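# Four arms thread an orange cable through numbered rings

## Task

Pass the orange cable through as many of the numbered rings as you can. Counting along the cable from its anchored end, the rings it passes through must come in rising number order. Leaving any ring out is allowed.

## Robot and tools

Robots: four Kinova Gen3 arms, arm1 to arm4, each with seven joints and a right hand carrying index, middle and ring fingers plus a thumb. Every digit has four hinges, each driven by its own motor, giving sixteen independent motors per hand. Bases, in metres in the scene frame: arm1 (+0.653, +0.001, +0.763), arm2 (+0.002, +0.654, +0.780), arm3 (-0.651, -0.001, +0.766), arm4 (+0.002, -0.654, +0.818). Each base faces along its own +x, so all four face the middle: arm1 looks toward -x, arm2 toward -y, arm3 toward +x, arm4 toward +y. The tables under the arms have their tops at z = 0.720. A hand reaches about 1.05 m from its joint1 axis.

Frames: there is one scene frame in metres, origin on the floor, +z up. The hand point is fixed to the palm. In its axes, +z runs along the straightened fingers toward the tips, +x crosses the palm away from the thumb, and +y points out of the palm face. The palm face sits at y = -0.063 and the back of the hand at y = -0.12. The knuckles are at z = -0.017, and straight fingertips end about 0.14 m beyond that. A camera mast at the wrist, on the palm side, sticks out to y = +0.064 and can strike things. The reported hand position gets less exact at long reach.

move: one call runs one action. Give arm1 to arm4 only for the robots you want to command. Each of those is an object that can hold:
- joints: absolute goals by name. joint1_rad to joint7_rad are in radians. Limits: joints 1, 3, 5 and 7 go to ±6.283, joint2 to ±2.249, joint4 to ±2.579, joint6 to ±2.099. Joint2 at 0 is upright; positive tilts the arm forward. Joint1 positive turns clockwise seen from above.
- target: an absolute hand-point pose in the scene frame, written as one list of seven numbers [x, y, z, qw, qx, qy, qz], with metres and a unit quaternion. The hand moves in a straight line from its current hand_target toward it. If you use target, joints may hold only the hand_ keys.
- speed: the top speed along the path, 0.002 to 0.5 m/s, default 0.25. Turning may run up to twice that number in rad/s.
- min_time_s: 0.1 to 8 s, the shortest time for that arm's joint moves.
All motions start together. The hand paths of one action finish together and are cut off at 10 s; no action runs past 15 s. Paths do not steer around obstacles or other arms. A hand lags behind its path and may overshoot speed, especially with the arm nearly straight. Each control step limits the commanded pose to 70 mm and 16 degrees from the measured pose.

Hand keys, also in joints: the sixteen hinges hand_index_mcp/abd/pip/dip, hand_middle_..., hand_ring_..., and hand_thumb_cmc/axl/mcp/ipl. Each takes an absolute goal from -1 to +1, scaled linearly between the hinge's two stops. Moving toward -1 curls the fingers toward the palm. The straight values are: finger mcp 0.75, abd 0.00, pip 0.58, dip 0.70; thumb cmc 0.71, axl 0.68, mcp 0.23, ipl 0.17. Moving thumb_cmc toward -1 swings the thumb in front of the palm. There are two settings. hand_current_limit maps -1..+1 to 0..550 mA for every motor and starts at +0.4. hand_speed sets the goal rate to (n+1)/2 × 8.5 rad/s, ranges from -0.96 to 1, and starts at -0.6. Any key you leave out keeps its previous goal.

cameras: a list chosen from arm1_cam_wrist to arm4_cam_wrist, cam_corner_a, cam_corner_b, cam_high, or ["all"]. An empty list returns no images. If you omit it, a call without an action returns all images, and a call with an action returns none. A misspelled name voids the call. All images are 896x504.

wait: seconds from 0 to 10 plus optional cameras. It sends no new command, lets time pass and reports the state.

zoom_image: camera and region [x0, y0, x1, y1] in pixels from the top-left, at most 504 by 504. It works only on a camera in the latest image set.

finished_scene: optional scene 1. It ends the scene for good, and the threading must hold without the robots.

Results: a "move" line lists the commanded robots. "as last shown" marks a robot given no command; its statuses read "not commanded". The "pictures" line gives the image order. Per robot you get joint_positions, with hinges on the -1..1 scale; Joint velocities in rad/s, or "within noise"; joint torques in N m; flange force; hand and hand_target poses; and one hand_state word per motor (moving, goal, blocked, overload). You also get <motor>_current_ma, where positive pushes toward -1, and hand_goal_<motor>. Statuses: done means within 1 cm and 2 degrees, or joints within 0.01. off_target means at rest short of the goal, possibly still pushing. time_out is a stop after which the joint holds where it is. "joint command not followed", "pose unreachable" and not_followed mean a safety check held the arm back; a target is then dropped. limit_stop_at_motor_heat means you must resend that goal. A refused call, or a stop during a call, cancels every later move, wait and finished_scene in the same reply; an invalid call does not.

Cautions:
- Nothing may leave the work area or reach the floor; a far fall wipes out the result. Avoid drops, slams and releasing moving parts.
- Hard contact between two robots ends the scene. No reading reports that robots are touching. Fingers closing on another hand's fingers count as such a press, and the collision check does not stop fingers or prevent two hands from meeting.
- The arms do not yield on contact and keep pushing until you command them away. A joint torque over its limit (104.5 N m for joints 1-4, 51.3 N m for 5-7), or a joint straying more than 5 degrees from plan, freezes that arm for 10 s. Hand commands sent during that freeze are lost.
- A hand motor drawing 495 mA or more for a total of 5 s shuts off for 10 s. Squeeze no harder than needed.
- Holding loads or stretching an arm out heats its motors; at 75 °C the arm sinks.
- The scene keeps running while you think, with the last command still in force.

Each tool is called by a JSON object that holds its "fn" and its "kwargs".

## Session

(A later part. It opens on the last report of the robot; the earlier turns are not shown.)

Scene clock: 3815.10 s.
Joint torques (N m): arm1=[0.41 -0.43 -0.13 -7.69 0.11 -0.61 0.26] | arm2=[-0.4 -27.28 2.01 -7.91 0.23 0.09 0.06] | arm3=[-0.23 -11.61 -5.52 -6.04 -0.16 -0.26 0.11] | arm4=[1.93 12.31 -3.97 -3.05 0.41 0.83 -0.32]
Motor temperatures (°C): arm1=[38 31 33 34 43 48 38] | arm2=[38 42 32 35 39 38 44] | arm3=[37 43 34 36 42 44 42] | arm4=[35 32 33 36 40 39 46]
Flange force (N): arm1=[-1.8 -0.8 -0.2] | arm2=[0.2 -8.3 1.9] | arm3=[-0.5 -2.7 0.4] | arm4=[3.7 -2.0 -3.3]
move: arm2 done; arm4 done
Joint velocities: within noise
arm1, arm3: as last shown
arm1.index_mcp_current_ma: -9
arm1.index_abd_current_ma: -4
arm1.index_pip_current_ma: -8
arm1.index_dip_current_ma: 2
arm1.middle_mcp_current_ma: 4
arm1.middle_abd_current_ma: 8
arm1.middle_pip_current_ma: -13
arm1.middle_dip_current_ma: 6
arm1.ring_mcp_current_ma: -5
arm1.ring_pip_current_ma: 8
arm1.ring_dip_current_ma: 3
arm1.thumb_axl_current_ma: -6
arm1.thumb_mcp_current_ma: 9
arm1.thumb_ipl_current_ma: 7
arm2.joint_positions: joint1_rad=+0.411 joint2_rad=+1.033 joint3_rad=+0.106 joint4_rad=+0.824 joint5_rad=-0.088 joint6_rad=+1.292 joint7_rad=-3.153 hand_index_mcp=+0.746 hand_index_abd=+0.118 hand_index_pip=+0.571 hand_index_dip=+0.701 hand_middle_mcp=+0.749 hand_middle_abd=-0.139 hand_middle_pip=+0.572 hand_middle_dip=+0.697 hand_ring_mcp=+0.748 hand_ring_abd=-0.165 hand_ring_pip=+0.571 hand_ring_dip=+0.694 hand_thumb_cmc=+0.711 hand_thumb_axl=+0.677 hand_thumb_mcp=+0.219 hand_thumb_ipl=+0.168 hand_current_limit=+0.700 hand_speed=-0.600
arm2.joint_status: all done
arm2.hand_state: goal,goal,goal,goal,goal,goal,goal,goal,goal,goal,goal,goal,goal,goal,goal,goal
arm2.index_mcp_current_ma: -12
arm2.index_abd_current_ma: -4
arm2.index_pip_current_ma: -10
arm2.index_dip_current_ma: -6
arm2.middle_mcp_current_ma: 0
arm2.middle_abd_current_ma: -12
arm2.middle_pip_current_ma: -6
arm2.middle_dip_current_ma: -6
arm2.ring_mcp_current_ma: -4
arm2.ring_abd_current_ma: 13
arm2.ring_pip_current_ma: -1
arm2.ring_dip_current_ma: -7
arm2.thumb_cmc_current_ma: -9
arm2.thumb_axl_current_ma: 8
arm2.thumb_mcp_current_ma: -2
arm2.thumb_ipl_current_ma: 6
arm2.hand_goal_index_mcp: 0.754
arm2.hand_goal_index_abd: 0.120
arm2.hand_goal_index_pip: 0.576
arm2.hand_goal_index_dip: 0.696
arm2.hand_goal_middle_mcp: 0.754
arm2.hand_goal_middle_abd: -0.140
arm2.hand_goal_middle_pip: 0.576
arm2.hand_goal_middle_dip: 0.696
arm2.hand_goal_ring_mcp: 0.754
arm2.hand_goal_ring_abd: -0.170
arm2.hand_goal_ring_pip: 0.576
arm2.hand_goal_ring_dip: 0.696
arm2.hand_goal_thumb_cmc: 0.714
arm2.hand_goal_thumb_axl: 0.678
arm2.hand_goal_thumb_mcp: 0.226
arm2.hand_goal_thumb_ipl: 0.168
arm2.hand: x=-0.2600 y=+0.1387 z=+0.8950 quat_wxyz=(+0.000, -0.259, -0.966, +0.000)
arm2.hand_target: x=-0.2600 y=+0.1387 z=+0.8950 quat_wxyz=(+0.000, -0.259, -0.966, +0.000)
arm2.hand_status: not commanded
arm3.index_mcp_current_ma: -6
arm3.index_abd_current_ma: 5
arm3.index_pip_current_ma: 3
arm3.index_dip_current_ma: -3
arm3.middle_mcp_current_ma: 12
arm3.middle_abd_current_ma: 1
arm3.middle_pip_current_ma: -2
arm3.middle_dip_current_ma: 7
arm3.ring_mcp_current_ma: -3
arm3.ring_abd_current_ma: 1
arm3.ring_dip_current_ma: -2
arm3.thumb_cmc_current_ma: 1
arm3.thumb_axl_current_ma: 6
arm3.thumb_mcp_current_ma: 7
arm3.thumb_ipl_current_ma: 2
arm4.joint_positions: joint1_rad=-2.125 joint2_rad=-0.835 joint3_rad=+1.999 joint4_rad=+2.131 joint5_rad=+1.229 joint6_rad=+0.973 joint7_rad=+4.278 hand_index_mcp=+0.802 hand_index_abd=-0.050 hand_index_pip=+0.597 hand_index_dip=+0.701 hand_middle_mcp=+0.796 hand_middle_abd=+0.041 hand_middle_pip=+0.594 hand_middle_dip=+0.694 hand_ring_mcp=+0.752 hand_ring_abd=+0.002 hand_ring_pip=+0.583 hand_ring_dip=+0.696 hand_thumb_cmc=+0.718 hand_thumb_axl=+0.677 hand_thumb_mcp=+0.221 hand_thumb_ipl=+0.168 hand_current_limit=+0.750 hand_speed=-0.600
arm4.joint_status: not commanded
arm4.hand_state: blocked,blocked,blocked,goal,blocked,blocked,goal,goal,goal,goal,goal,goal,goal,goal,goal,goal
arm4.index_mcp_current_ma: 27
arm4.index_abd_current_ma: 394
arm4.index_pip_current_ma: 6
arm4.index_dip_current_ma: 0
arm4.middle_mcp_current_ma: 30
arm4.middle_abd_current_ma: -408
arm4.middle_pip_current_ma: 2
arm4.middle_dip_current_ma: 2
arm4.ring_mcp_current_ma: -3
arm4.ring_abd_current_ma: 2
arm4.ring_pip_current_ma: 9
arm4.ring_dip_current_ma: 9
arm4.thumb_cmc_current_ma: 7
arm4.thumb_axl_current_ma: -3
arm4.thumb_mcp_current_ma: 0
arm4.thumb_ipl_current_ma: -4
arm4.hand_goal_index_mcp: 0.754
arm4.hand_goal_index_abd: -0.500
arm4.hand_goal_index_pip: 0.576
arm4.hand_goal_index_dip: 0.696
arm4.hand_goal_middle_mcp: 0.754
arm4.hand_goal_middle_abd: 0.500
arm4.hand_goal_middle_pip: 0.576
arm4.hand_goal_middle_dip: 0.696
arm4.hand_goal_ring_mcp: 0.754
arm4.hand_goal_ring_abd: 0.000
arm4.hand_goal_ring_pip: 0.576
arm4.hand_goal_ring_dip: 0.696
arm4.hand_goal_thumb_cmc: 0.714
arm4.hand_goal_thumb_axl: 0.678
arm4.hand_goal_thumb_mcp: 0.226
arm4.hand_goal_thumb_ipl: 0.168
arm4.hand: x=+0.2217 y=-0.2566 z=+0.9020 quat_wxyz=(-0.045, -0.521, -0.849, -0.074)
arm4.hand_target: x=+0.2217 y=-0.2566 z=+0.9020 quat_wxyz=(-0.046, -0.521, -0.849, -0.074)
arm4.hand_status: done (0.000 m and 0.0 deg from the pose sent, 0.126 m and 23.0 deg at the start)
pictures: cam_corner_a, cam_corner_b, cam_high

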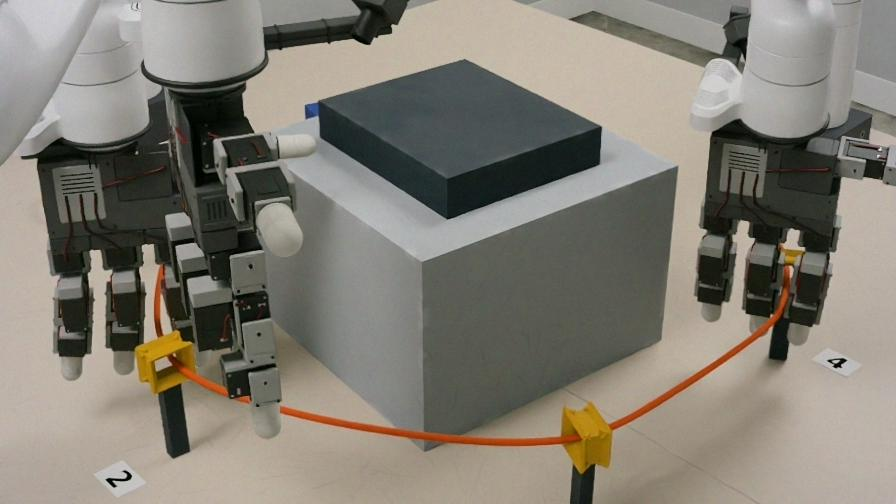

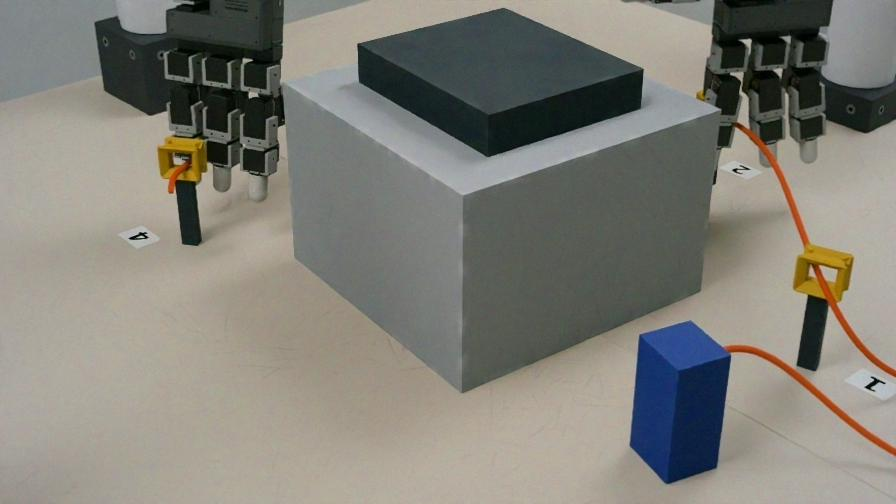

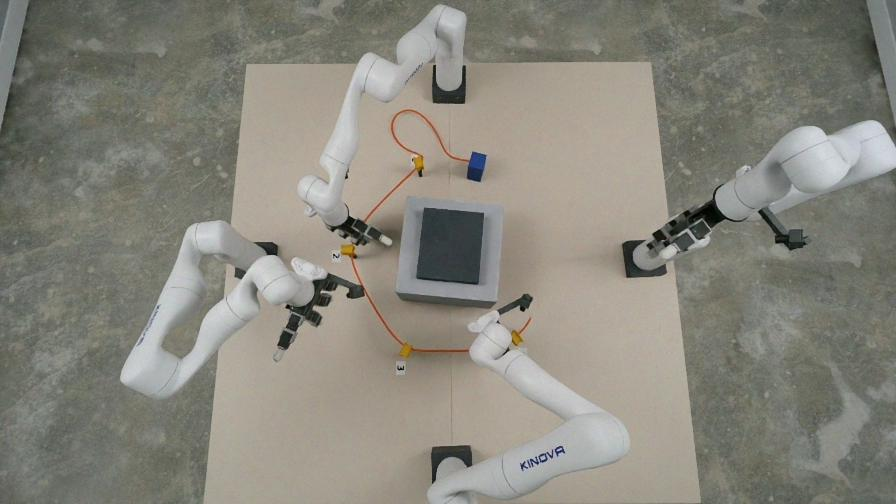

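{"fn": "move", "kwargs": {"arm3": {"target": [-0.2181, -0.2026, 0.985, 0, -0.9588, -0.284, 0], "speed": 0.35}, "cameras": ["cam_corner_a","cam_high"]}}

{"fn": "zoom_image", "kwargs": {"camera": "cam_corner_a", "region": [200, 260, 500, 500]}}

Scene clock: 3850.20 s.
Joint torques (N m): arm1=[0.41 -0.46 -0.15 -7.68 0.12 -0.62 0.28] | arm2=[-0.43 -27.19 1.97 -7.87 0.23 0.1 0.09] | arm3=[-0.31 -14.16 -6.11 -5.6 -0.14 -0.24 0.1] | arm4=[1.91 12.32 -3.97 -3.03 0.41 0.84 -0.3]
Motor temperatures (°C): arm1=[38 31 33 34 43 48 38] | arm2=[38 42 32 35 39 38 44] | arm3=[37 43 34 36 42 44 42] | arm4=[35 32 33 36 40 39 46]
Flange force (N): arm1=[-1.9 -0.7 -0.3] | arm2=[0.2 -8.3 1.8] | arm3=[-2.5 -1.8 0.2] | arm4=[3.7 -2.0 -3.3]
move: arm3 done
Joint velocities: within noise
arm1, arm2, arm4: as last shown
arm1.index_mcp_current_ma: -7
arm1.index_pip_current_ma: -9
arm1.index_dip_current_ma: -2
arm1.middle_mcp_current_ma: 8
arm1.middle_abd_current_ma: 12
arm1.middle_pip_current_ma: -10
arm1.middle_dip_current_ma: 9
arm1.ring_mcp_current_ma: -4
arm1.ring_abd_current_ma: 0
arm1.ring_pip_current_ma: 10
arm1.ring_dip_current_ma: 0
arm1.thumb_cmc_current_ma: 2
arm1.thumb_axl_current_ma: -12
arm1.thumb_mcp_current_ma: 10
arm1.thumb_ipl_current_ma: 1
arm2.index_mcp_current_ma: -16
arm2.index_abd_current_ma: -8
arm2.index_pip_current_ma: -9
arm2.index_dip_current_ma: 0
arm2.middle_mcp_current_ma: 3
arm2.middle_abd_current_ma: -6
arm2.middle_dip_current_ma: -9
arm2.ring_mcp_current_ma: 7
arm2.ring_abd_current_ma: 15
arm2.ring_dip_current_ma: -5
arm2.thumb_cmc_current_ma: -11
arm2.thumb_axl_current_ma: 7
arm2.thumb_mcp_current_ma: -5
arm2.thumb_ipl_current_ma: 8
arm3.joint_positions: joint1_rad=+1.067 joint2_rad=+0.922 joint3_rad=-1.635 joint4_rad=+1.702 joint5_rad=+0.921 joint6_rad=+1.545 joint7_rad=+4.641 hand_index_mcp=+0.750 hand_index_abd=+0.138 hand_index_pip=+0.571 hand_index_dip=+0.698 hand_middle_mcp=+0.751 hand_middle_abd=-0.157 hand_middle_pip=+0.571 hand_middle_dip=+0.700 hand_ring_mcp=+0.749 hand_ring_abd=-0.196 hand_ring_pip=+0.571 hand_ring_dip=+0.696 hand_thumb_cmc=+0.717 hand_thumb_axl=+0.677 hand_thumb_mcp=+0.223 hand_thumb_ipl=+0.168 hand_current_limit=+0.700 hand_speed=-0.600
arm3.joint_status: not commanded
arm3.hand_state: goal,goal,goal,goal,goal,goal,goal,goal,goal,goal,goal,goal,goal,goal,goal,goal
arm3.index_mcp_current_ma: -14
arm3.index_abd_current_ma: -12
arm3.index_pip_current_ma: 7
arm3.index_dip_current_ma: -4
arm3.middle_mcp_current_ma: 7
arm3.middle_abd_current_ma: 2
arm3.middle_pip_current_ma: -7
arm3.middle_dip_current_ma: 0
arm3.ring_mcp_current_ma: 9
arm3.ring_abd_current_ma: -6
arm3.ring_pip_current_ma: 1
arm3.ring_dip_current_ma: 0
arm3.thumb_cmc_current_ma: -4
arm3.thumb_axl_current_ma: 6
arm3.thumb_mcp_current_ma: -2
arm3.thumb_ipl_current_ma: 2
arm3.hand_goal_index_mcp: 0.754
arm3.hand_goal_index_abd: 0.140
arm3.hand_goal_index_pip: 0.576
arm3.hand_goal_index_dip: 0.696
arm3.hand_goal_middle_mcp: 0.754
arm3.hand_goal_middle_abd: -0.160
arm3.hand_goal_middle_pip: 0.576
arm3.hand_goal_middle_dip: 0.696
arm3.hand_goal_ring_mcp: 0.754
arm3.hand_goal_ring_abd: -0.200
arm3.hand_goal_ring_pip: 0.576
arm3.hand_goal_ring_dip: 0.696
arm3.hand_goal_thumb_cmc: 0.714
arm3.hand_goal_thumb_axl: 0.678
arm3.hand_goal_thumb_mcp: 0.226
arm3.hand_goal_thumb_ipl: 0.168
arm3.hand: x=-0.2181 y=-0.2026 z=+0.9850 quat_wxyz=(+0.000, -0.959, -0.284, +0.000)
arm3.hand_target: x=-0.2181 y=-0.2026 z=+0.9850 quat_wxyz=(+0.000, -0.959, -0.284, +0.000)
arm3.hand_status: done (0.000 m and 0.0 deg from the pose sent, 0.095 m and 34.0 deg at the start)
arm4.index_mcp_current_ma: 18
arm4.index_abd_current_ma: 396
arm4.index_pip_current_ma: 13
arm4.middle_mcp_current_ma: 34
arm4.middle_abd_current_ma: -405
arm4.middle_pip_current_ma: 4
arm4.middle_dip_current_ma: -2
arm4.ring_mcp_current_ma: 7
arm4.ring_abd_current_ma: 4
arm4.ring_pip_current_ma: 13
arm4.ring_dip_current_ma: 5
arm4.thumb_cmc_current_ma: 3
arm4.thumb_axl_current_ma: -7
arm4.thumb_mcp_current_ma: 4
arm4.thumb_ipl_current_ma: 4
arm4.hand: x=+0.2217 y=-0.2566 z=+0.9020 quat_wxyz=(-0.046, -0.521, -0.849, -0.074)

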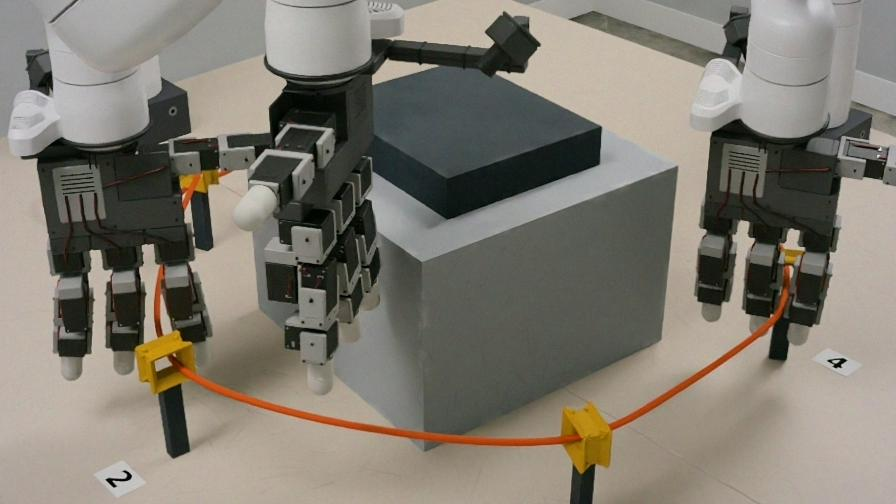

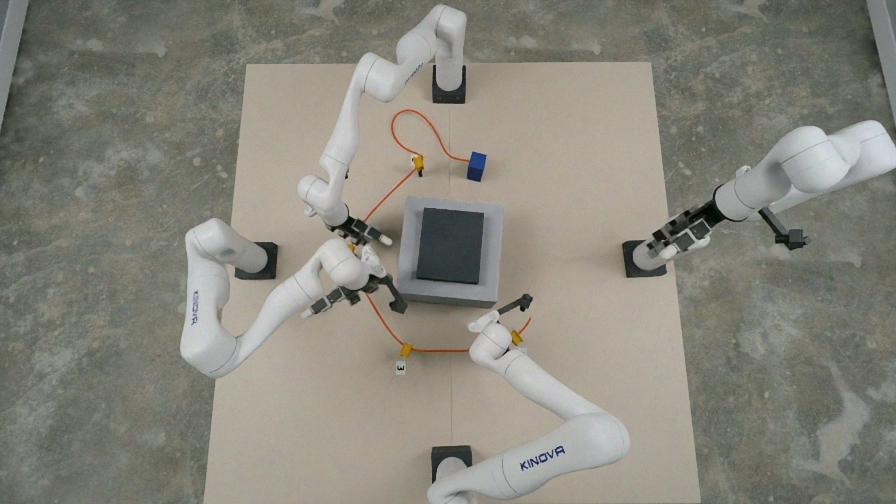

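Scaled by 1.680 from the camera's image (finer frame: 1280x720).

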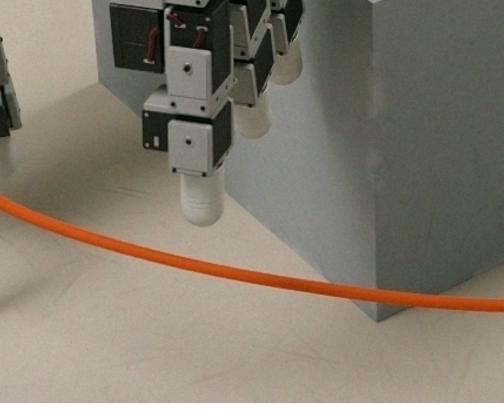

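{"fn": "move", "kwargs": {"arm3": {"target": [-0.2181, -0.2026, 0.887, 0, -0.9588, -0.284, 0], "speed": 0.15}}}

{"fn": "move", "kwargs": {"arm3": {"joints": {"hand_index_abd": -0.46, "hand_middle_abd": 0.46, "hand_ring_abd": 0.0}}, "cameras": ["cam_corner_a","cam_high"]}}

{"fn": "zoom_image", "kwargs": {"camera": "cam_corner_a", "region": [240, 290, 440, 490]}}

Scene clock: 3861.03 s.
Joint torques (N m): arm1=[0.42 -0.42 -0.14 -7.69 0.1 -0.61 0.24] | arm2=[-0.44 -27.28 2.03 -7.9 0.22 0.08 0.08] | arm3=[-0.3 -15.05 -6.49 -4.38 -0.12 -0.24 0.05] | arm4=[1.91 12.33 -3.95 -3.02 0.41 0.84 -0.32]
Motor temperatures (°C): arm1=[38 31 33 34 43 48 38] | arm2=[38 42 32 35 39 38 44] | arm3=[37 43 34 36 42 44 42] | arm4=[35 32 33 36 40 39 46]
Flange force (N): arm1=[-1.8 -0.8 -0.2] | arm2=[0.2 -8.5 1.9] | arm3=[-2.2 -1.6 -0.3] | arm4=[3.7 -1.9 -3.3]
move: arm3 done
Joint velocities: within noise
arm1, arm2, arm4: as last shown
arm1.index_mcp_current_ma: -6
arm1.index_abd_current_ma: 0
arm1.index_pip_current_ma: -8
arm1.index_dip_current_ma: 1
arm1.middle_mcp_current_ma: -2
arm1.middle_abd_current_ma: 9
arm1.middle_pip_current_ma: -9
arm1.middle_dip_current_ma: 8
arm1.ring_mcp_current_ma: 0
arm1.ring_abd_current_ma: -3
arm1.ring_pip_current_ma: 9
arm1.ring_dip_current_ma: -5
arm1.thumb_cmc_current_ma: 6
arm1.thumb_axl_current_ma: -11
arm1.thumb_mcp_current_ma: 7
arm1.thumb_ipl_current_ma: 3
arm2.index_mcp_current_ma: -13
arm2.index_abd_current_ma: -5
arm2.index_pip_current_ma: -8
arm2.middle_mcp_current_ma: 1
arm2.middle_abd_current_ma: -7
arm2.middle_dip_current_ma: 0
arm2.ring_mcp_current_ma: 3
arm2.ring_abd_current_ma: 11
arm2.ring_pip_current_ma: 1
arm2.ring_dip_current_ma: -11
arm2.thumb_cmc_current_ma: -8
arm2.thumb_axl_current_ma: 4
arm2.thumb_mcp_current_ma: -9
arm3.joint_positions: joint1_rad=+1.033 joint2_rad=+1.057 joint3_rad=-1.507 joint4_rad=+1.845 joint5_rad=+1.086 joint6_rad=+1.387 joint7_rad=+4.540 hand_index_mcp=+0.750 hand_index_abd=+0.138 hand_index_pip=+0.571 hand_index_dip=+0.698 hand_middle_mcp=+0.751 hand_middle_abd=-0.157 hand_middle_pip=+0.571 hand_middle_dip=+0.700 hand_ring_mcp=+0.749 hand_ring_abd=-0.196 hand_ring_pip=+0.571 hand_ring_dip=+0.696 hand_thumb_cmc=+0.717 hand_thumb_axl=+0.677 hand_thumb_mcp=+0.223 hand_thumb_ipl=+0.168 hand_current_limit=+0.700 hand_speed=-0.600
arm3.joint_status: not commanded
arm3.hand_state: goal,goal,goal,goal,goal,goal,goal,goal,goal,goal,goal,goal,goal,goal,goal,goal
arm3.index_mcp_current_ma: -12
arm3.index_abd_current_ma: -9
arm3.index_pip_current_ma: 5
arm3.index_dip_current_ma: 4
arm3.middle_mcp_current_ma: 12
arm3.middle_abd_current_ma: 12
arm3.middle_pip_current_ma: -1
arm3.middle_dip_current_ma: 1
arm3.ring_mcp_current_ma: -1
arm3.ring_abd_current_ma: -2
arm3.ring_pip_current_ma: 2
arm3.ring_dip_current_ma: 5
arm3.thumb_cmc_current_ma: -9
arm3.thumb_axl_current_ma: 2
arm3.thumb_mcp_current_ma: -3
arm3.thumb_ipl_current_ma: 7
arm3.hand_goal_index_mcp: 0.754
arm3.hand_goal_index_abd: 0.140
arm3.hand_goal_index_pip: 0.576
arm3.hand_goal_index_dip: 0.696
arm3.hand_goal_middle_mcp: 0.754
arm3.hand_goal_middle_abd: -0.160
arm3.hand_goal_middle_pip: 0.576
arm3.hand_goal_middle_dip: 0.696
arm3.hand_goal_ring_mcp: 0.754
arm3.hand_goal_ring_abd: -0.200
arm3.hand_goal_ring_pip: 0.576
arm3.hand_goal_ring_dip: 0.696
arm3.hand_goal_thumb_cmc: 0.714
arm3.hand_goal_thumb_axl: 0.678
arm3.hand_goal_thumb_mcp: 0.226
arm3.hand_goal_thumb_ipl: 0.168
arm3.hand: x=-0.2181 y=-0.2026 z=+0.8870 quat_wxyz=(+0.000, -0.959, -0.284, +0.000)
arm3.hand_target: x=-0.2181 y=-0.2026 z=+0.8870 quat_wxyz=(+0.000, -0.959, -0.284, +0.000)
arm3.hand_status: done (0.000 m and 0.0 deg from the pose sent, 0.098 m and 0.0 deg at the start)
arm4.index_mcp_current_ma: 31
arm4.index_pip_current_ma: 15
arm4.index_dip_current_ma: -2
arm4.middle_mcp_current_ma: 29
arm4.middle_abd_current_ma: -403
arm4.middle_pip_current_ma: 9
arm4.middle_dip_current_ma: -1
arm4.ring_mcp_current_ma: -2
arm4.ring_abd_current_ma: 0
arm4.ring_pip_current_ma: 12
arm4.thumb_cmc_current_ma: 11
arm4.thumb_axl_current_ma: 1
arm4.thumb_mcp_current_ma: 0
arm4.thumb_ipl_current_ma: 5
pictures: none

Scene clock: 3861.80 s.
Joint torques (N m): arm1=[0.36 -0.42 -0.11 -7.72 0.1 -0.66 0.24] | arm2=[-0.48 -27.21 1.96 -7.93 0.25 0.08 0.1] | arm3=[-0.31 -15.03 -6.54 -4.27 -0.13 -0.24 0.09] | arm4=[1.89 12.34 -4.01 -3 0.39 0.79 -0.33]
Motor temperatures (°C): arm1=[38 31 33 34 43 48 38] | arm2=[38 42 32 35 39 38 44] | arm3=[37 43 34 36 42 44 42] | arm4=[35 32 33 36 40 39 46]
Flange force (N): arm1=[-1.7 -0.7 -0.3] | arm2=[0.3 -8.1 1.9] | arm3=[-1.9 -1.4 -0.4] | arm4=[3.8 -1.7 -3.2]
move: arm3 off_target
Joint velocities: within noise
arm1, arm2, arm4: as last shown
arm1.index_pip_current_ma: -9
arm1.index_dip_current_ma: -2
arm1.middle_mcp_current_ma: 2
arm1.middle_abd_current_ma: 5
arm1.middle_pip_current_ma: -6
arm1.middle_dip_current_ma: 9
arm1.ring_mcp_current_ma: -5
arm1.ring_abd_current_ma: -1
arm1.ring_pip_current_ma: 8
arm1.ring_dip_current_ma: 1
arm1.thumb_cmc_current_ma: 0
arm1.thumb_axl_current_ma: -13
arm1.thumb_mcp_current_ma: 1
arm1.thumb_ipl_current_ma: 6
arm2.index_mcp_current_ma: -12
arm2.index_abd_current_ma: -11
arm2.index_pip_current_ma: -13
arm2.middle_mcp_current_ma: 4
arm2.middle_abd_current_ma: -12
arm2.middle_pip_current_ma: -5
arm2.middle_dip_current_ma: -6
arm2.ring_mcp_current_ma: 4
arm2.ring_abd_current_ma: 14
arm2.ring_pip_current_ma: -1
arm2.ring_dip_current_ma: -7
arm2.thumb_cmc_current_ma: -12
arm2.thumb_axl_current_ma: 9
arm2.thumb_mcp_current_ma: -4
arm2.thumb_ipl_current_ma: 3
arm3.joint_positions: joint1_rad=+1.033 joint2_rad=+1.057 joint3_rad=-1.507 joint4_rad=+1.845 joint5_rad=+1.086 joint6_rad=+1.387 joint7_rad=+4.540 hand_index_mcp=+0.749 hand_index_abd=-0.057 hand_index_pip=+0.571 hand_index_dip=+0.697 hand_middle_mcp=+0.751 hand_middle_abd=+0.031 hand_middle_pip=+0.574 hand_middle_dip=+0.697 hand_ring_mcp=+0.749 hand_ring_abd=+0.007 hand_ring_pip=+0.571 hand_ring_dip=+0.696 hand_thumb_cmc=+0.717 hand_thumb_axl=+0.677 hand_thumb_mcp=+0.223 hand_thumb_ipl=+0.168 hand_current_limit=+0.700 hand_speed=-0.600
arm3.joint_status: hand_index_abd off_target (ended at -0.057, target -0.460); hand_middle_abd off_target (ended at +0.031, target +0.460); the others done
arm3.hand_state: goal,blocked,goal,goal,goal,blocked,goal,goal,goal,goal,goal,goal,goal,goal,goal,goal
arm3.index_mcp_current_ma: -7
arm3.index_abd_current_ma: 458
arm3.index_pip_current_ma: 3
arm3.index_dip_current_ma: -4
arm3.middle_mcp_current_ma: 8
arm3.middle_abd_current_ma: -459
arm3.middle_pip_current_ma: 3
arm3.middle_dip_current_ma: 2
arm3.ring_mcp_current_ma: 4
arm3.ring_abd_current_ma: -5
arm3.ring_pip_current_ma: 13
arm3.ring_dip_current_ma: 1
arm3.thumb_cmc_current_ma: 0
arm3.thumb_axl_current_ma: 0
arm3.thumb_mcp_current_ma: 12
arm3.thumb_ipl_current_ma: 3
arm3.hand_goal_index_mcp: 0.754
arm3.hand_goal_index_abd: -0.460
arm3.hand_goal_index_pip: 0.576
arm3.hand_goal_index_dip: 0.696
arm3.hand_goal_middle_mcp: 0.754
arm3.hand_goal_middle_abd: 0.460
arm3.hand_goal_middle_pip: 0.576
arm3.hand_goal_middle_dip: 0.696
arm3.hand_goal_ring_mcp: 0.754
arm3.hand_goal_ring_abd: 0.000
arm3.hand_goal_ring_pip: 0.576
arm3.hand_goal_ring_dip: 0.696
arm3.hand_goal_thumb_cmc: 0.714
arm3.hand_goal_thumb_axl: 0.678
arm3.hand_goal_thumb_mcp: 0.226
arm3.hand_goal_thumb_ipl: 0.168
arm3.hand: x=-0.2181 y=-0.2026 z=+0.8870 quat_wxyz=(+0.000, -0.959, -0.284, +0.000)
arm3.hand_target: x=-0.2181 y=-0.2026 z=+0.8870 quat_wxyz=(+0.000, -0.959, -0.284, +0.000)
arm3.hand_status: not commanded
arm4.joint_positions: joint1_rad=-2.125 joint2_rad=-0.835 joint3_rad=+1.999 joint4_rad=+2.131 joint5_rad=+1.229 joint6_rad=+0.973 joint7_rad=+4.278 hand_index_mcp=+0.802 hand_index_abd=-0.050 hand_index_pip=+0.597 hand_index_dip=+0.699 hand_middle_mcp=+0.796 hand_middle_abd=+0.041 hand_middle_pip=+0.594 hand_middle_dip=+0.692 hand_ring_mcp=+0.752 hand_ring_abd=+0.002 hand_ring_pip=+0.583 hand_ring_dip=+0.696 hand_thumb_cmc=+0.718 hand_thumb_axl=+0.677 hand_thumb_mcp=+0.221 hand_thumb_ipl=+0.168 hand_current_limit=+0.750 hand_speed=-0.600
arm4.index_mcp_current_ma: 20
arm4.index_abd_current_ma: 399
arm4.index_pip_current_ma: 12
arm4.middle_mcp_current_ma: 34
arm4.middle_abd_current_ma: -410
arm4.middle_pip_current_ma: 22
arm4.middle_dip_current_ma: 5
arm4.ring_mcp_current_ma: 0
arm4.ring_pip_current_ma: 3
arm4.ring_dip_current_ma: 7
arm4.thumb_cmc_current_ma: 8
arm4.thumb_axl_current_ma: -4
arm4.thumb_mcp_current_ma: -1
arm4.thumb_ipl_current_ma: 0

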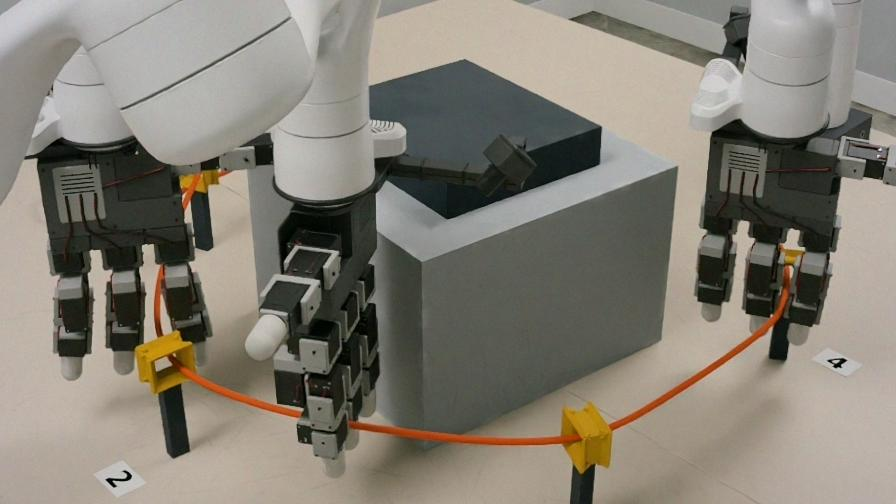

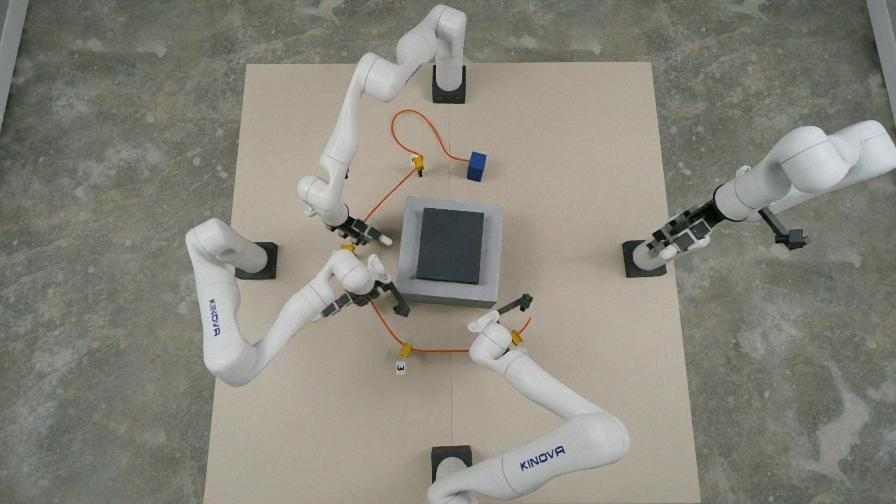

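Scaled by 2.520 from the camera's image (finer frame: 1280x720).

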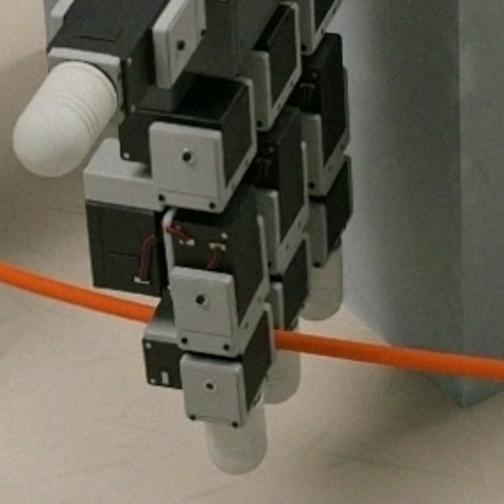

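{"fn": "move", "kwargs": {"arm3": {"target": [-0.1511, -0.2882, 0.892, 0, -0.9455, -0.3256, 0], "speed": 0.12}, "cameras": ["cam_corner_a","cam_high","cam_corner_b"]}}

{"fn": "zoom_image", "kwargs": {"camera": "cam_high", "region": [330, 240, 580, 400]}}

{"fn": "zoom_image", "kwargs": {"camera": "cam_corner_a", "region": [560, 200, 860, 500]}}

Scene clock: 3868.23 s.
Joint torques (N m): arm1=[0.4 -0.43 -0.15 -7.68 0.11 -0.62 0.26] | arm2=[-0.47 -27.3 2.02 -7.85 0.24 0.1 0.05] | arm3=[0.33 -18.63 -6.77 -4.7 0.69 -0.3 0.14] | arm4=[1.01 11.81 -4.94 -2.72 -0.16 0.17 -0.39]
Motor temperatures (°C): arm1=[38 31 33 34 43 48 38] | arm2=[38 42 32 35 39 38 44] | arm3=[37 43 34 36 42 44 42] | arm4=[35 32 33 36 40 39 46]
Flange force (N): arm1=[-1.8 -0.8 -0.3] | arm2=[0.3 -8.8 1.9] | arm3=[-1.3 -4.3 0.0] | arm4=[2.6 0.3 -2.3]
move: arm3 done
Joint velocities: within noise
arm1.joint_positions: joint1_rad=-0.211 joint2_rad=-0.447 joint3_rad=-0.107 joint4_rad=+1.431 joint5_rad=-0.069 joint6_rad=+1.964 joint7_rad=+1.761 hand_index_mcp=+0.753 hand_index_abd=+0.000 hand_index_pip=+0.577 hand_index_dip=+0.696 hand_middle_mcp=+0.753 hand_middle_abd=+0.000 hand_middle_pip=+0.577 hand_middle_dip=+0.696 hand_ring_mcp=+0.753 hand_ring_abd=+0.000 hand_ring_pip=+0.577 hand_ring_dip=+0.696 hand_thumb_cmc=+0.714 hand_thumb_axl=+0.677 hand_thumb_mcp=+0.222 hand_thumb_ipl=+0.168 hand_current_limit=+0.400 hand_speed=-0.600
arm1.joint_status: not commanded
arm1.hand_state: goal,goal,goal,goal,goal,goal,goal,goal,goal,goal,overload,goal,goal,goal,goal,goal
arm1.index_mcp_current_ma: -10
arm1.index_abd_current_ma: -3
arm1.index_pip_current_ma: -7
arm1.index_dip_current_ma: 0
arm1.middle_mcp_current_ma: 2
arm1.middle_abd_current_ma: 8
arm1.middle_pip_current_ma: -13
arm1.middle_dip_current_ma: 1
arm1.ring_mcp_current_ma: -2
arm1.ring_abd_current_ma: -8
arm1.ring_pip_current_ma: 11
arm1.ring_dip_current_ma: 1
arm1.thumb_cmc_current_ma: 4
arm1.thumb_axl_current_ma: -12
arm1.thumb_mcp_current_ma: 6
arm1.thumb_ipl_current_ma: 6
arm1.hand_goal_index_mcp: 0.754
arm1.hand_goal_index_abd: 0.000
arm1.hand_goal_index_pip: 0.576
arm1.hand_goal_index_dip: 0.696
arm1.hand_goal_middle_mcp: 0.754
arm1.hand_goal_middle_abd: 0.000
arm1.hand_goal_middle_pip: 0.576
arm1.hand_goal_middle_dip: 0.696
arm1.hand_goal_ring_mcp: 0.754
arm1.hand_goal_ring_abd: 0.000
arm1.hand_goal_ring_pip: 0.576
arm1.hand_goal_ring_dip: 0.696
arm1.hand_goal_thumb_cmc: 0.714
arm1.hand_goal_thumb_axl: 0.678
arm1.hand_goal_thumb_mcp: 0.226
arm1.hand_goal_thumb_ipl: 0.168
arm1.hand: x=+0.5493 y=-0.1310 z=+1.3069 quat_wxyz=(+0.021, +0.954, +0.285, -0.090)
arm1.hand_target: x=+0.5493 y=-0.1310 z=+1.3069 quat_wxyz=(+0.021, +0.954, +0.285, -0.090)
arm1.hand_status: not commanded
arm2, arm4: as last shown
arm2.index_mcp_current_ma: -14
arm2.index_abd_current_ma: -5
arm2.index_pip_current_ma: -12
arm2.index_dip_current_ma: -7
arm2.middle_mcp_current_ma: 7
arm2.middle_abd_current_ma: -10
arm2.middle_pip_current_ma: -10
arm2.middle_dip_current_ma: -5
arm2.ring_mcp_current_ma: 2
arm2.ring_abd_current_ma: 13
arm2.ring_pip_current_ma: 5
arm2.ring_dip_current_ma: -5
arm2.thumb_cmc_current_ma: -14
arm2.thumb_axl_current_ma: 11
arm2.thumb_mcp_current_ma: -6
arm2.thumb_ipl_current_ma: 6
arm3.joint_positions: joint1_rad=+1.042 joint2_rad=+1.135 joint3_rad=-1.468 joint4_rad=+1.530 joint5_rad=+1.132 joint6_rad=+1.498 joint7_rad=+4.927 hand_index_mcp=+0.778 hand_index_abd=-0.058 hand_index_pip=+0.587 hand_index_dip=+0.700 hand_middle_mcp=+0.779 hand_middle_abd=+0.030 hand_middle_pip=+0.589 hand_middle_dip=+0.700 hand_ring_mcp=+0.751 hand_ring_abd=+0.005 hand_ring_pip=+0.571 hand_ring_dip=+0.693 hand_thumb_cmc=+0.710 hand_thumb_axl=+0.678 hand_thumb_mcp=+0.222 hand_thumb_ipl=+0.168 hand_current_limit=+0.700 hand_speed=-0.600
arm3.joint_status: not commanded
arm3.hand_state: blocked,blocked,goal,goal,blocked,blocked,goal,goal,goal,goal,goal,goal,goal,goal,goal,goal
arm3.index_mcp_current_ma: 16
arm3.index_abd_current_ma: 460
arm3.index_pip_current_ma: 4
arm3.index_dip_current_ma: -8
arm3.middle_mcp_current_ma: 31
arm3.middle_abd_current_ma: -469
arm3.middle_pip_current_ma: 2
arm3.middle_dip_current_ma: -6
arm3.ring_mcp_current_ma: 0
arm3.ring_abd_current_ma: -5
arm3.ring_pip_current_ma: 4
arm3.ring_dip_current_ma: -2
arm3.thumb_cmc_current_ma: -1
arm3.thumb_axl_current_ma: -1
arm3.thumb_mcp_current_ma: 3
arm3.thumb_ipl_current_ma: -5
arm3.hand_goal_index_mcp: 0.754
arm3.hand_goal_index_abd: -0.460
arm3.hand_goal_index_pip: 0.576
arm3.hand_goal_index_dip: 0.696
arm3.hand_goal_middle_mcp: 0.754
arm3.hand_goal_middle_abd: 0.460
arm3.hand_goal_middle_pip: 0.576
arm3.hand_goal_middle_dip: 0.696
arm3.hand_goal_ring_mcp: 0.754
arm3.hand_goal_ring_abd: 0.000
arm3.hand_goal_ring_pip: 0.576
arm3.hand_goal_ring_dip: 0.696
arm3.hand_goal_thumb_cmc: 0.714
arm3.hand_goal_thumb_axl: 0.678
arm3.hand_goal_thumb_mcp: 0.226
arm3.hand_goal_thumb_ipl: 0.168
arm3.hand: x=-0.1511 y=-0.2882 z=+0.8920 quat_wxyz=(+0.000, -0.946, -0.326, +0.000)
arm3.hand_target: x=-0.1511 y=-0.2882 z=+0.8920 quat_wxyz=(+0.000, -0.946, -0.326, +0.000)
arm3.hand_status: done (0.000 m and 0.0 deg from the pose sent, 0.109 m and 5.0 deg at the start)
arm4.joint_positions: joint1_rad=-2.125 joint2_rad=-0.835 joint3_rad=+1.999 joint4_rad=+2.131 joint5_rad=+1.229 joint6_rad=+0.973 joint7_rad=+4.278 hand_index_mcp=+0.756 hand_index_abd=-0.049 hand_index_pip=+0.580 hand_index_dip=+0.693 hand_middle_mcp=+0.750 hand_middle_abd=+0.041 hand_middle_pip=+0.577 hand_middle_dip=+0.692 hand_ring_mcp=+0.752 hand_ring_abd=+0.002 hand_ring_pip=+0.583 hand_ring_dip=+0.696 hand_thumb_cmc=+0.718 hand_thumb_axl=+0.677 hand_thumb_mcp=+0.221 hand_thumb_ipl=+0.168 hand_current_limit=+0.750 hand_speed=-0.600
arm4.hand_state: goal,blocked,goal,goal,goal,blocked,goal,goal,goal,goal,goal,goal,goal,goal,goal,goal
arm4.index_mcp_current_ma: -6
arm4.index_pip_current_ma: 8
arm4.index_dip_current_ma: -4
arm4.middle_mcp_current_ma: 12
arm4.middle_abd_current_ma: -413
arm4.middle_pip_current_ma: 5
arm4.middle_dip_current_ma: 4
arm4.ring_mcp_current_ma: 2
arm4.ring_abd_current_ma: 1
arm4.ring_dip_current_ma: 9
arm4.thumb_cmc_current_ma: 19
arm4.thumb_axl_current_ma: -7
arm4.thumb_mcp_current_ma: -2
arm4.thumb_ipl_current_ma: 8
pictures: cam_corner_a, cam_corner_b, cam_high

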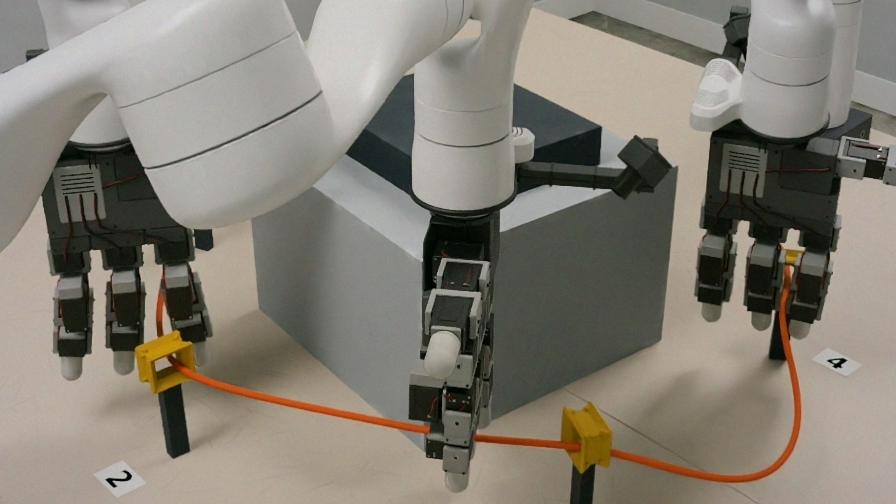

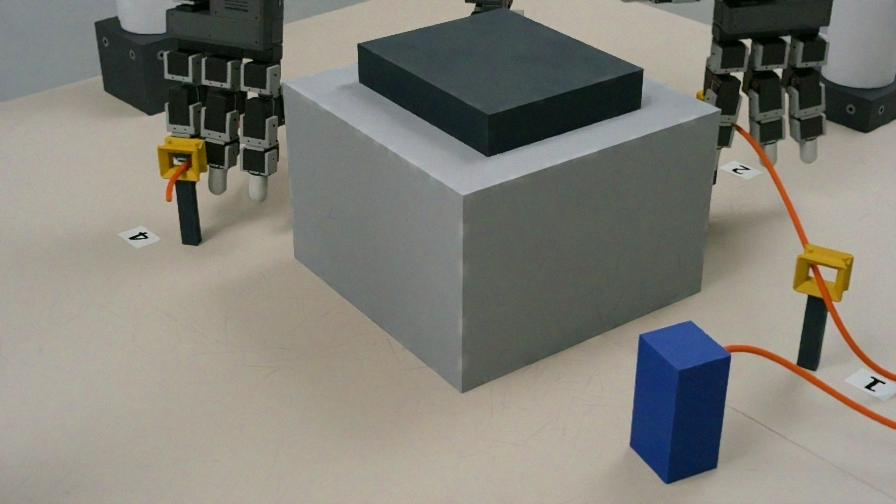

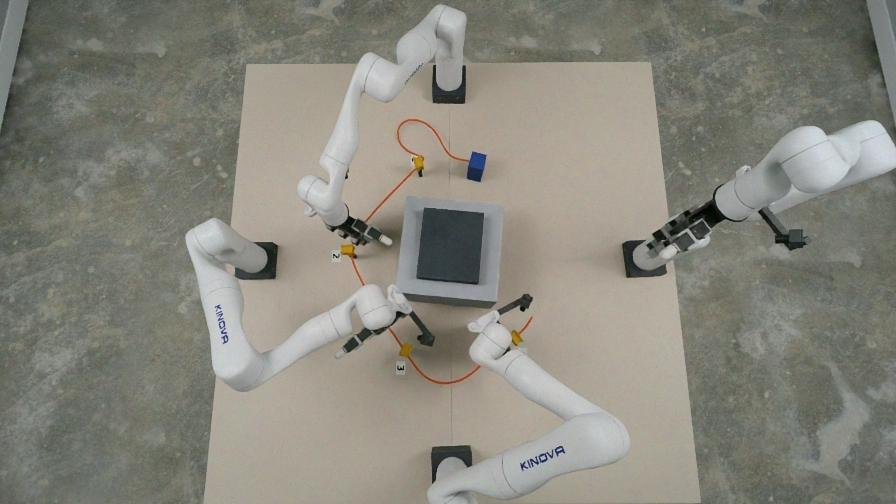

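Scaled by 2.016 from the camera's image (finer frame: 1280x720).

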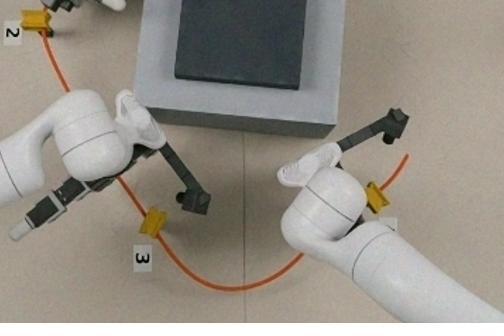

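Scaled by 1.680 from the camera's image (finer frame: 1280x720).

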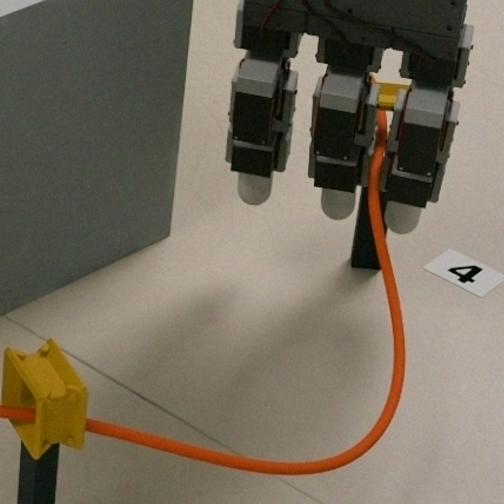

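{"fn": "move", "kwargs": {"arm4": {"joints": {"hand_index_abd": 0.13, "hand_middle_abd": -0.15, "hand_ring_abd": -0.18}}, "cameras": ["cam_corner_a","cam_high","cam_corner_b"]}}

{"fn": "zoom_image", "kwargs": {"camera": "cam_high", "region": [380, 260, 580, 400]}}

{"fn": "zoom_image", "kwargs": {"camera": "cam_corner_a", "region": [560, 200, 860, 500]}}

{"fn": "zoom_image", "kwargs": {"camera": "cam_corner_b", "region": [100, 70, 280, 250]}}

Scene clock: 3876.40 s.
Joint torques (N m): arm1=[0.41 -0.4 -0.11 -7.68 0.09 -0.61 0.27] | arm2=[-0.43 -27.23 1.97 -7.86 0.23 0.11 0.07] | arm3=[0.21 -18.56 -6.88 -4.64 0.66 -0.35 0.13] | arm4=[1.08 11.89 -4.85 -2.71 -0.11 0.23 -0.38]
Motor temperatures (°C): arm1=[38 31 33 34 43 48 38] | arm2=[38 42 32 35 39 38 44] | arm3=[37 43 34 36 42 44 42] | arm4=[35 32 33 36 40 39 46]
Flange force (N): arm1=[-1.8 -0.6 -0.2] | arm2=[0.2 -8.5 1.9] | arm3=[-1.4 -4.1 -0.1] | arm4=[2.8 0.2 -2.3]
move: arm4 done
Joint velocities: within noise
arm1, arm2, arm3: as last shown
arm1.index_mcp_current_ma: -6
arm1.index_abd_current_ma: -6
arm1.index_pip_current_ma: -10
arm1.index_dip_current_ma: 2
arm1.middle_mcp_current_ma: 3
arm1.middle_abd_current_ma: 10
arm1.middle_pip_current_ma: -9
arm1.middle_dip_current_ma: 9
arm1.ring_mcp_current_ma: 2
arm1.ring_abd_current_ma: -3
arm1.ring_pip_current_ma: 8
arm1.ring_dip_current_ma: 3
arm1.thumb_cmc_current_ma: 7
arm1.thumb_axl_current_ma: -9
arm1.thumb_mcp_current_ma: 7
arm1.thumb_ipl_current_ma: -1
arm2.index_mcp_current_ma: -15
arm2.index_abd_current_ma: -9
arm2.index_pip_current_ma: -8
arm2.index_dip_current_ma: -4
arm2.middle_mcp_current_ma: 4
arm2.middle_abd_current_ma: -9
arm2.middle_pip_current_ma: -3
arm2.ring_mcp_current_ma: 5
arm2.ring_abd_current_ma: 10
arm2.ring_pip_current_ma: 1
arm2.ring_dip_current_ma: -3
arm2.thumb_cmc_current_ma: -16
arm2.thumb_axl_current_ma: 5
arm2.thumb_mcp_current_ma: -7
arm2.thumb_ipl_current_ma: 7
arm3.index_mcp_current_ma: 13
arm3.index_abd_current_ma: 459
arm3.index_pip_current_ma: 12
arm3.index_dip_current_ma: 1
arm3.middle_mcp_current_ma: 24
arm3.middle_abd_current_ma: -457
arm3.middle_pip_current_ma: -1
arm3.middle_dip_current_ma: -11
arm3.ring_mcp_current_ma: -13
arm3.ring_abd_current_ma: -8
arm3.ring_pip_current_ma: -7
arm3.ring_dip_current_ma: -1
arm3.thumb_cmc_current_ma: -3
arm3.thumb_axl_current_ma: 7
arm3.thumb_mcp_current_ma: -2
arm3.thumb_ipl_current_ma: 8
arm4.joint_positions: joint1_rad=-2.125 joint2_rad=-0.835 joint3_rad=+1.999 joint4_rad=+2.131 joint5_rad=+1.229 joint6_rad=+0.973 joint7_rad=+4.278 hand_index_mcp=+0.759 hand_index_abd=+0.121 hand_index_pip=+0.574 hand_index_dip=+0.689 hand_middle_mcp=+0.751 hand_middle_abd=-0.146 hand_middle_pip=+0.577 hand_middle_dip=+0.692 hand_ring_mcp=+0.753 hand_ring_abd=-0.176 hand_ring_pip=+0.583 hand_ring_dip=+0.696 hand_thumb_cmc=+0.718 hand_thumb_axl=+0.677 hand_thumb_mcp=+0.221 hand_thumb_ipl=+0.168 hand_current_limit=+0.750 hand_speed=-0.600
arm4.joint_status: all done
arm4.hand_state: goal,goal,goal,goal,goal,goal,goal,goal,goal,goal,goal,goal,goal,goal,goal,goal
arm4.index_mcp_current_ma: -5
arm4.index_abd_current_ma: -9
arm4.index_pip_current_ma: 7
arm4.index_dip_current_ma: -5
arm4.middle_mcp_current_ma: 8
arm4.middle_abd_current_ma: 3
arm4.middle_pip_current_ma: 5
arm4.middle_dip_current_ma: 4
arm4.ring_mcp_current_ma: 2
arm4.ring_abd_current_ma: 10
arm4.ring_pip_current_ma: 8
arm4.ring_dip_current_ma: 7
arm4.thumb_cmc_current_ma: 5
arm4.thumb_axl_current_ma: -13
arm4.thumb_mcp_current_ma: 4
arm4.thumb_ipl_current_ma: 0
arm4.hand_goal_index_mcp: 0.754
arm4.hand_goal_index_abd: 0.130
arm4.hand_goal_index_pip: 0.576
arm4.hand_goal_index_dip: 0.696
arm4.hand_goal_middle_mcp: 0.754
arm4.hand_goal_middle_abd: -0.150
arm4.hand_goal_middle_pip: 0.576
arm4.hand_goal_middle_dip: 0.696
arm4.hand_goal_ring_mcp: 0.754
arm4.hand_goal_ring_abd: -0.180
arm4.hand_goal_ring_pip: 0.576
arm4.hand_goal_ring_dip: 0.696
arm4.hand_goal_thumb_cmc: 0.714
arm4.hand_goal_thumb_axl: 0.678
arm4.hand_goal_thumb_mcp: 0.226
arm4.hand_goal_thumb_ipl: 0.168
arm4.hand: x=+0.2217 y=-0.2566 z=+0.9020 quat_wxyz=(-0.046, -0.521, -0.849, -0.074)
arm4.hand_target: x=+0.2217 y=-0.2566 z=+0.9020 quat_wxyz=(-0.046, -0.521, -0.849, -0.074)
arm4.hand_status: not commanded
pictures: cam_corner_a, cam_corner_b, cam_high

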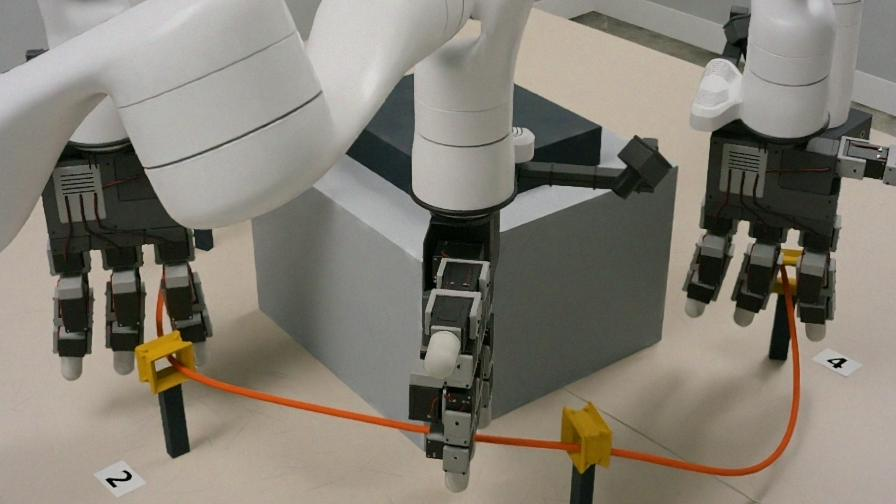

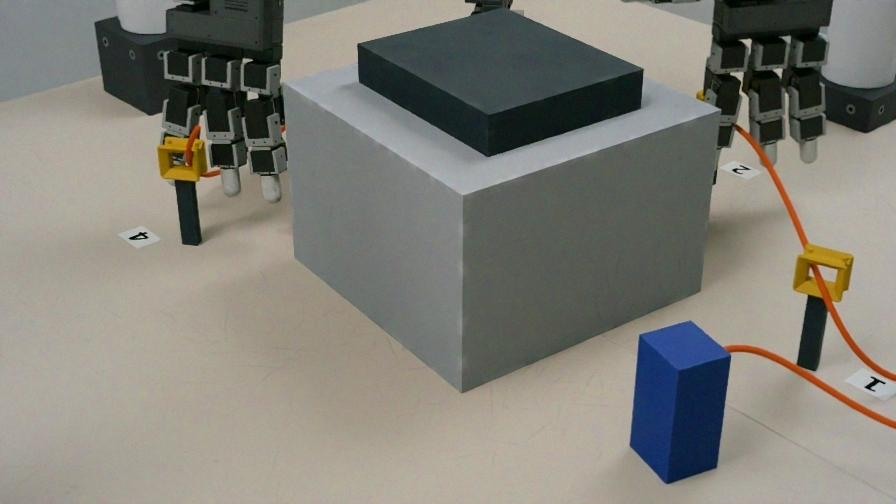

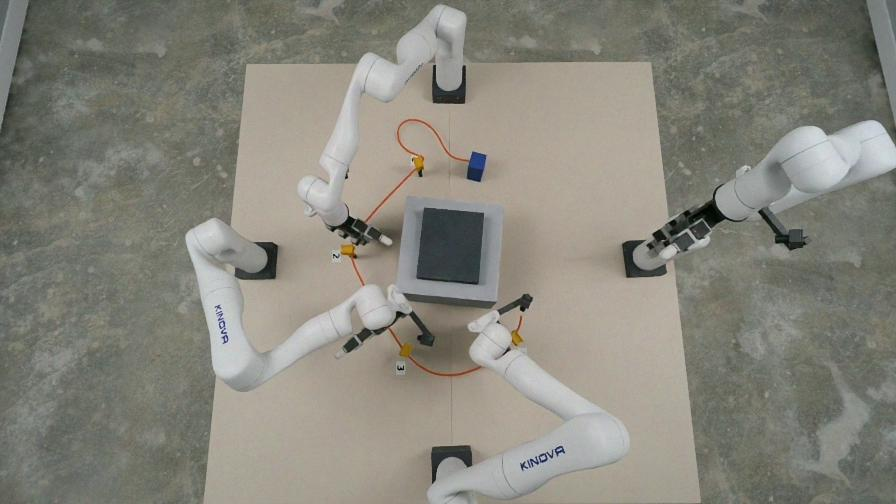

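Scaled by 2.520 from the camera's image (finer frame: 1280x720).

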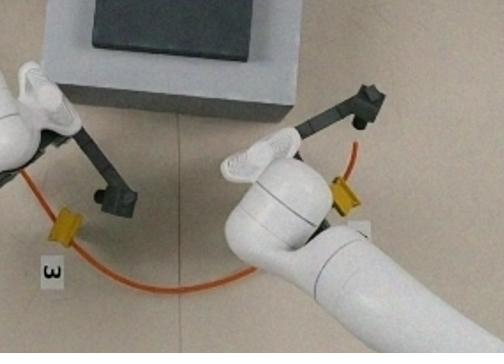

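Scaled by 1.680 from the camera's image (finer frame: 1280x720).

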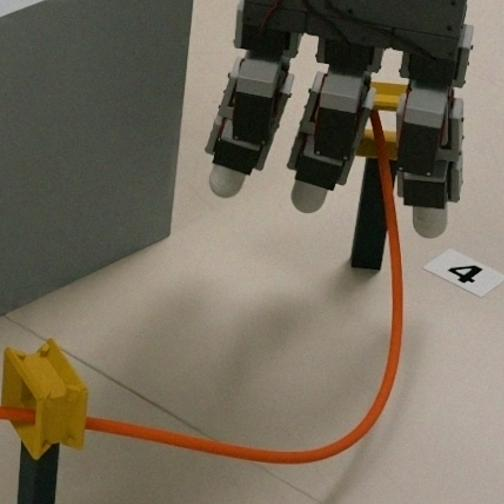

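Scaled by 2.800 from the camera's image (finer frame: 1280x720).

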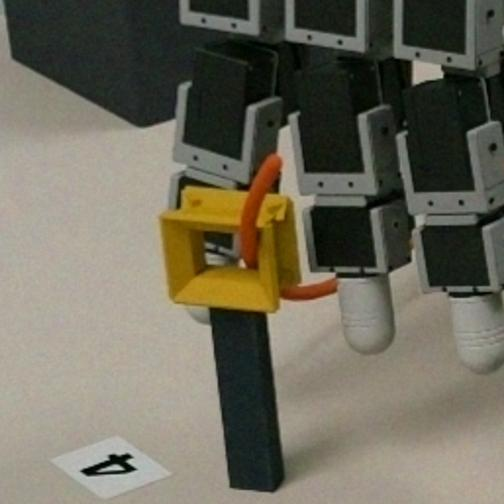

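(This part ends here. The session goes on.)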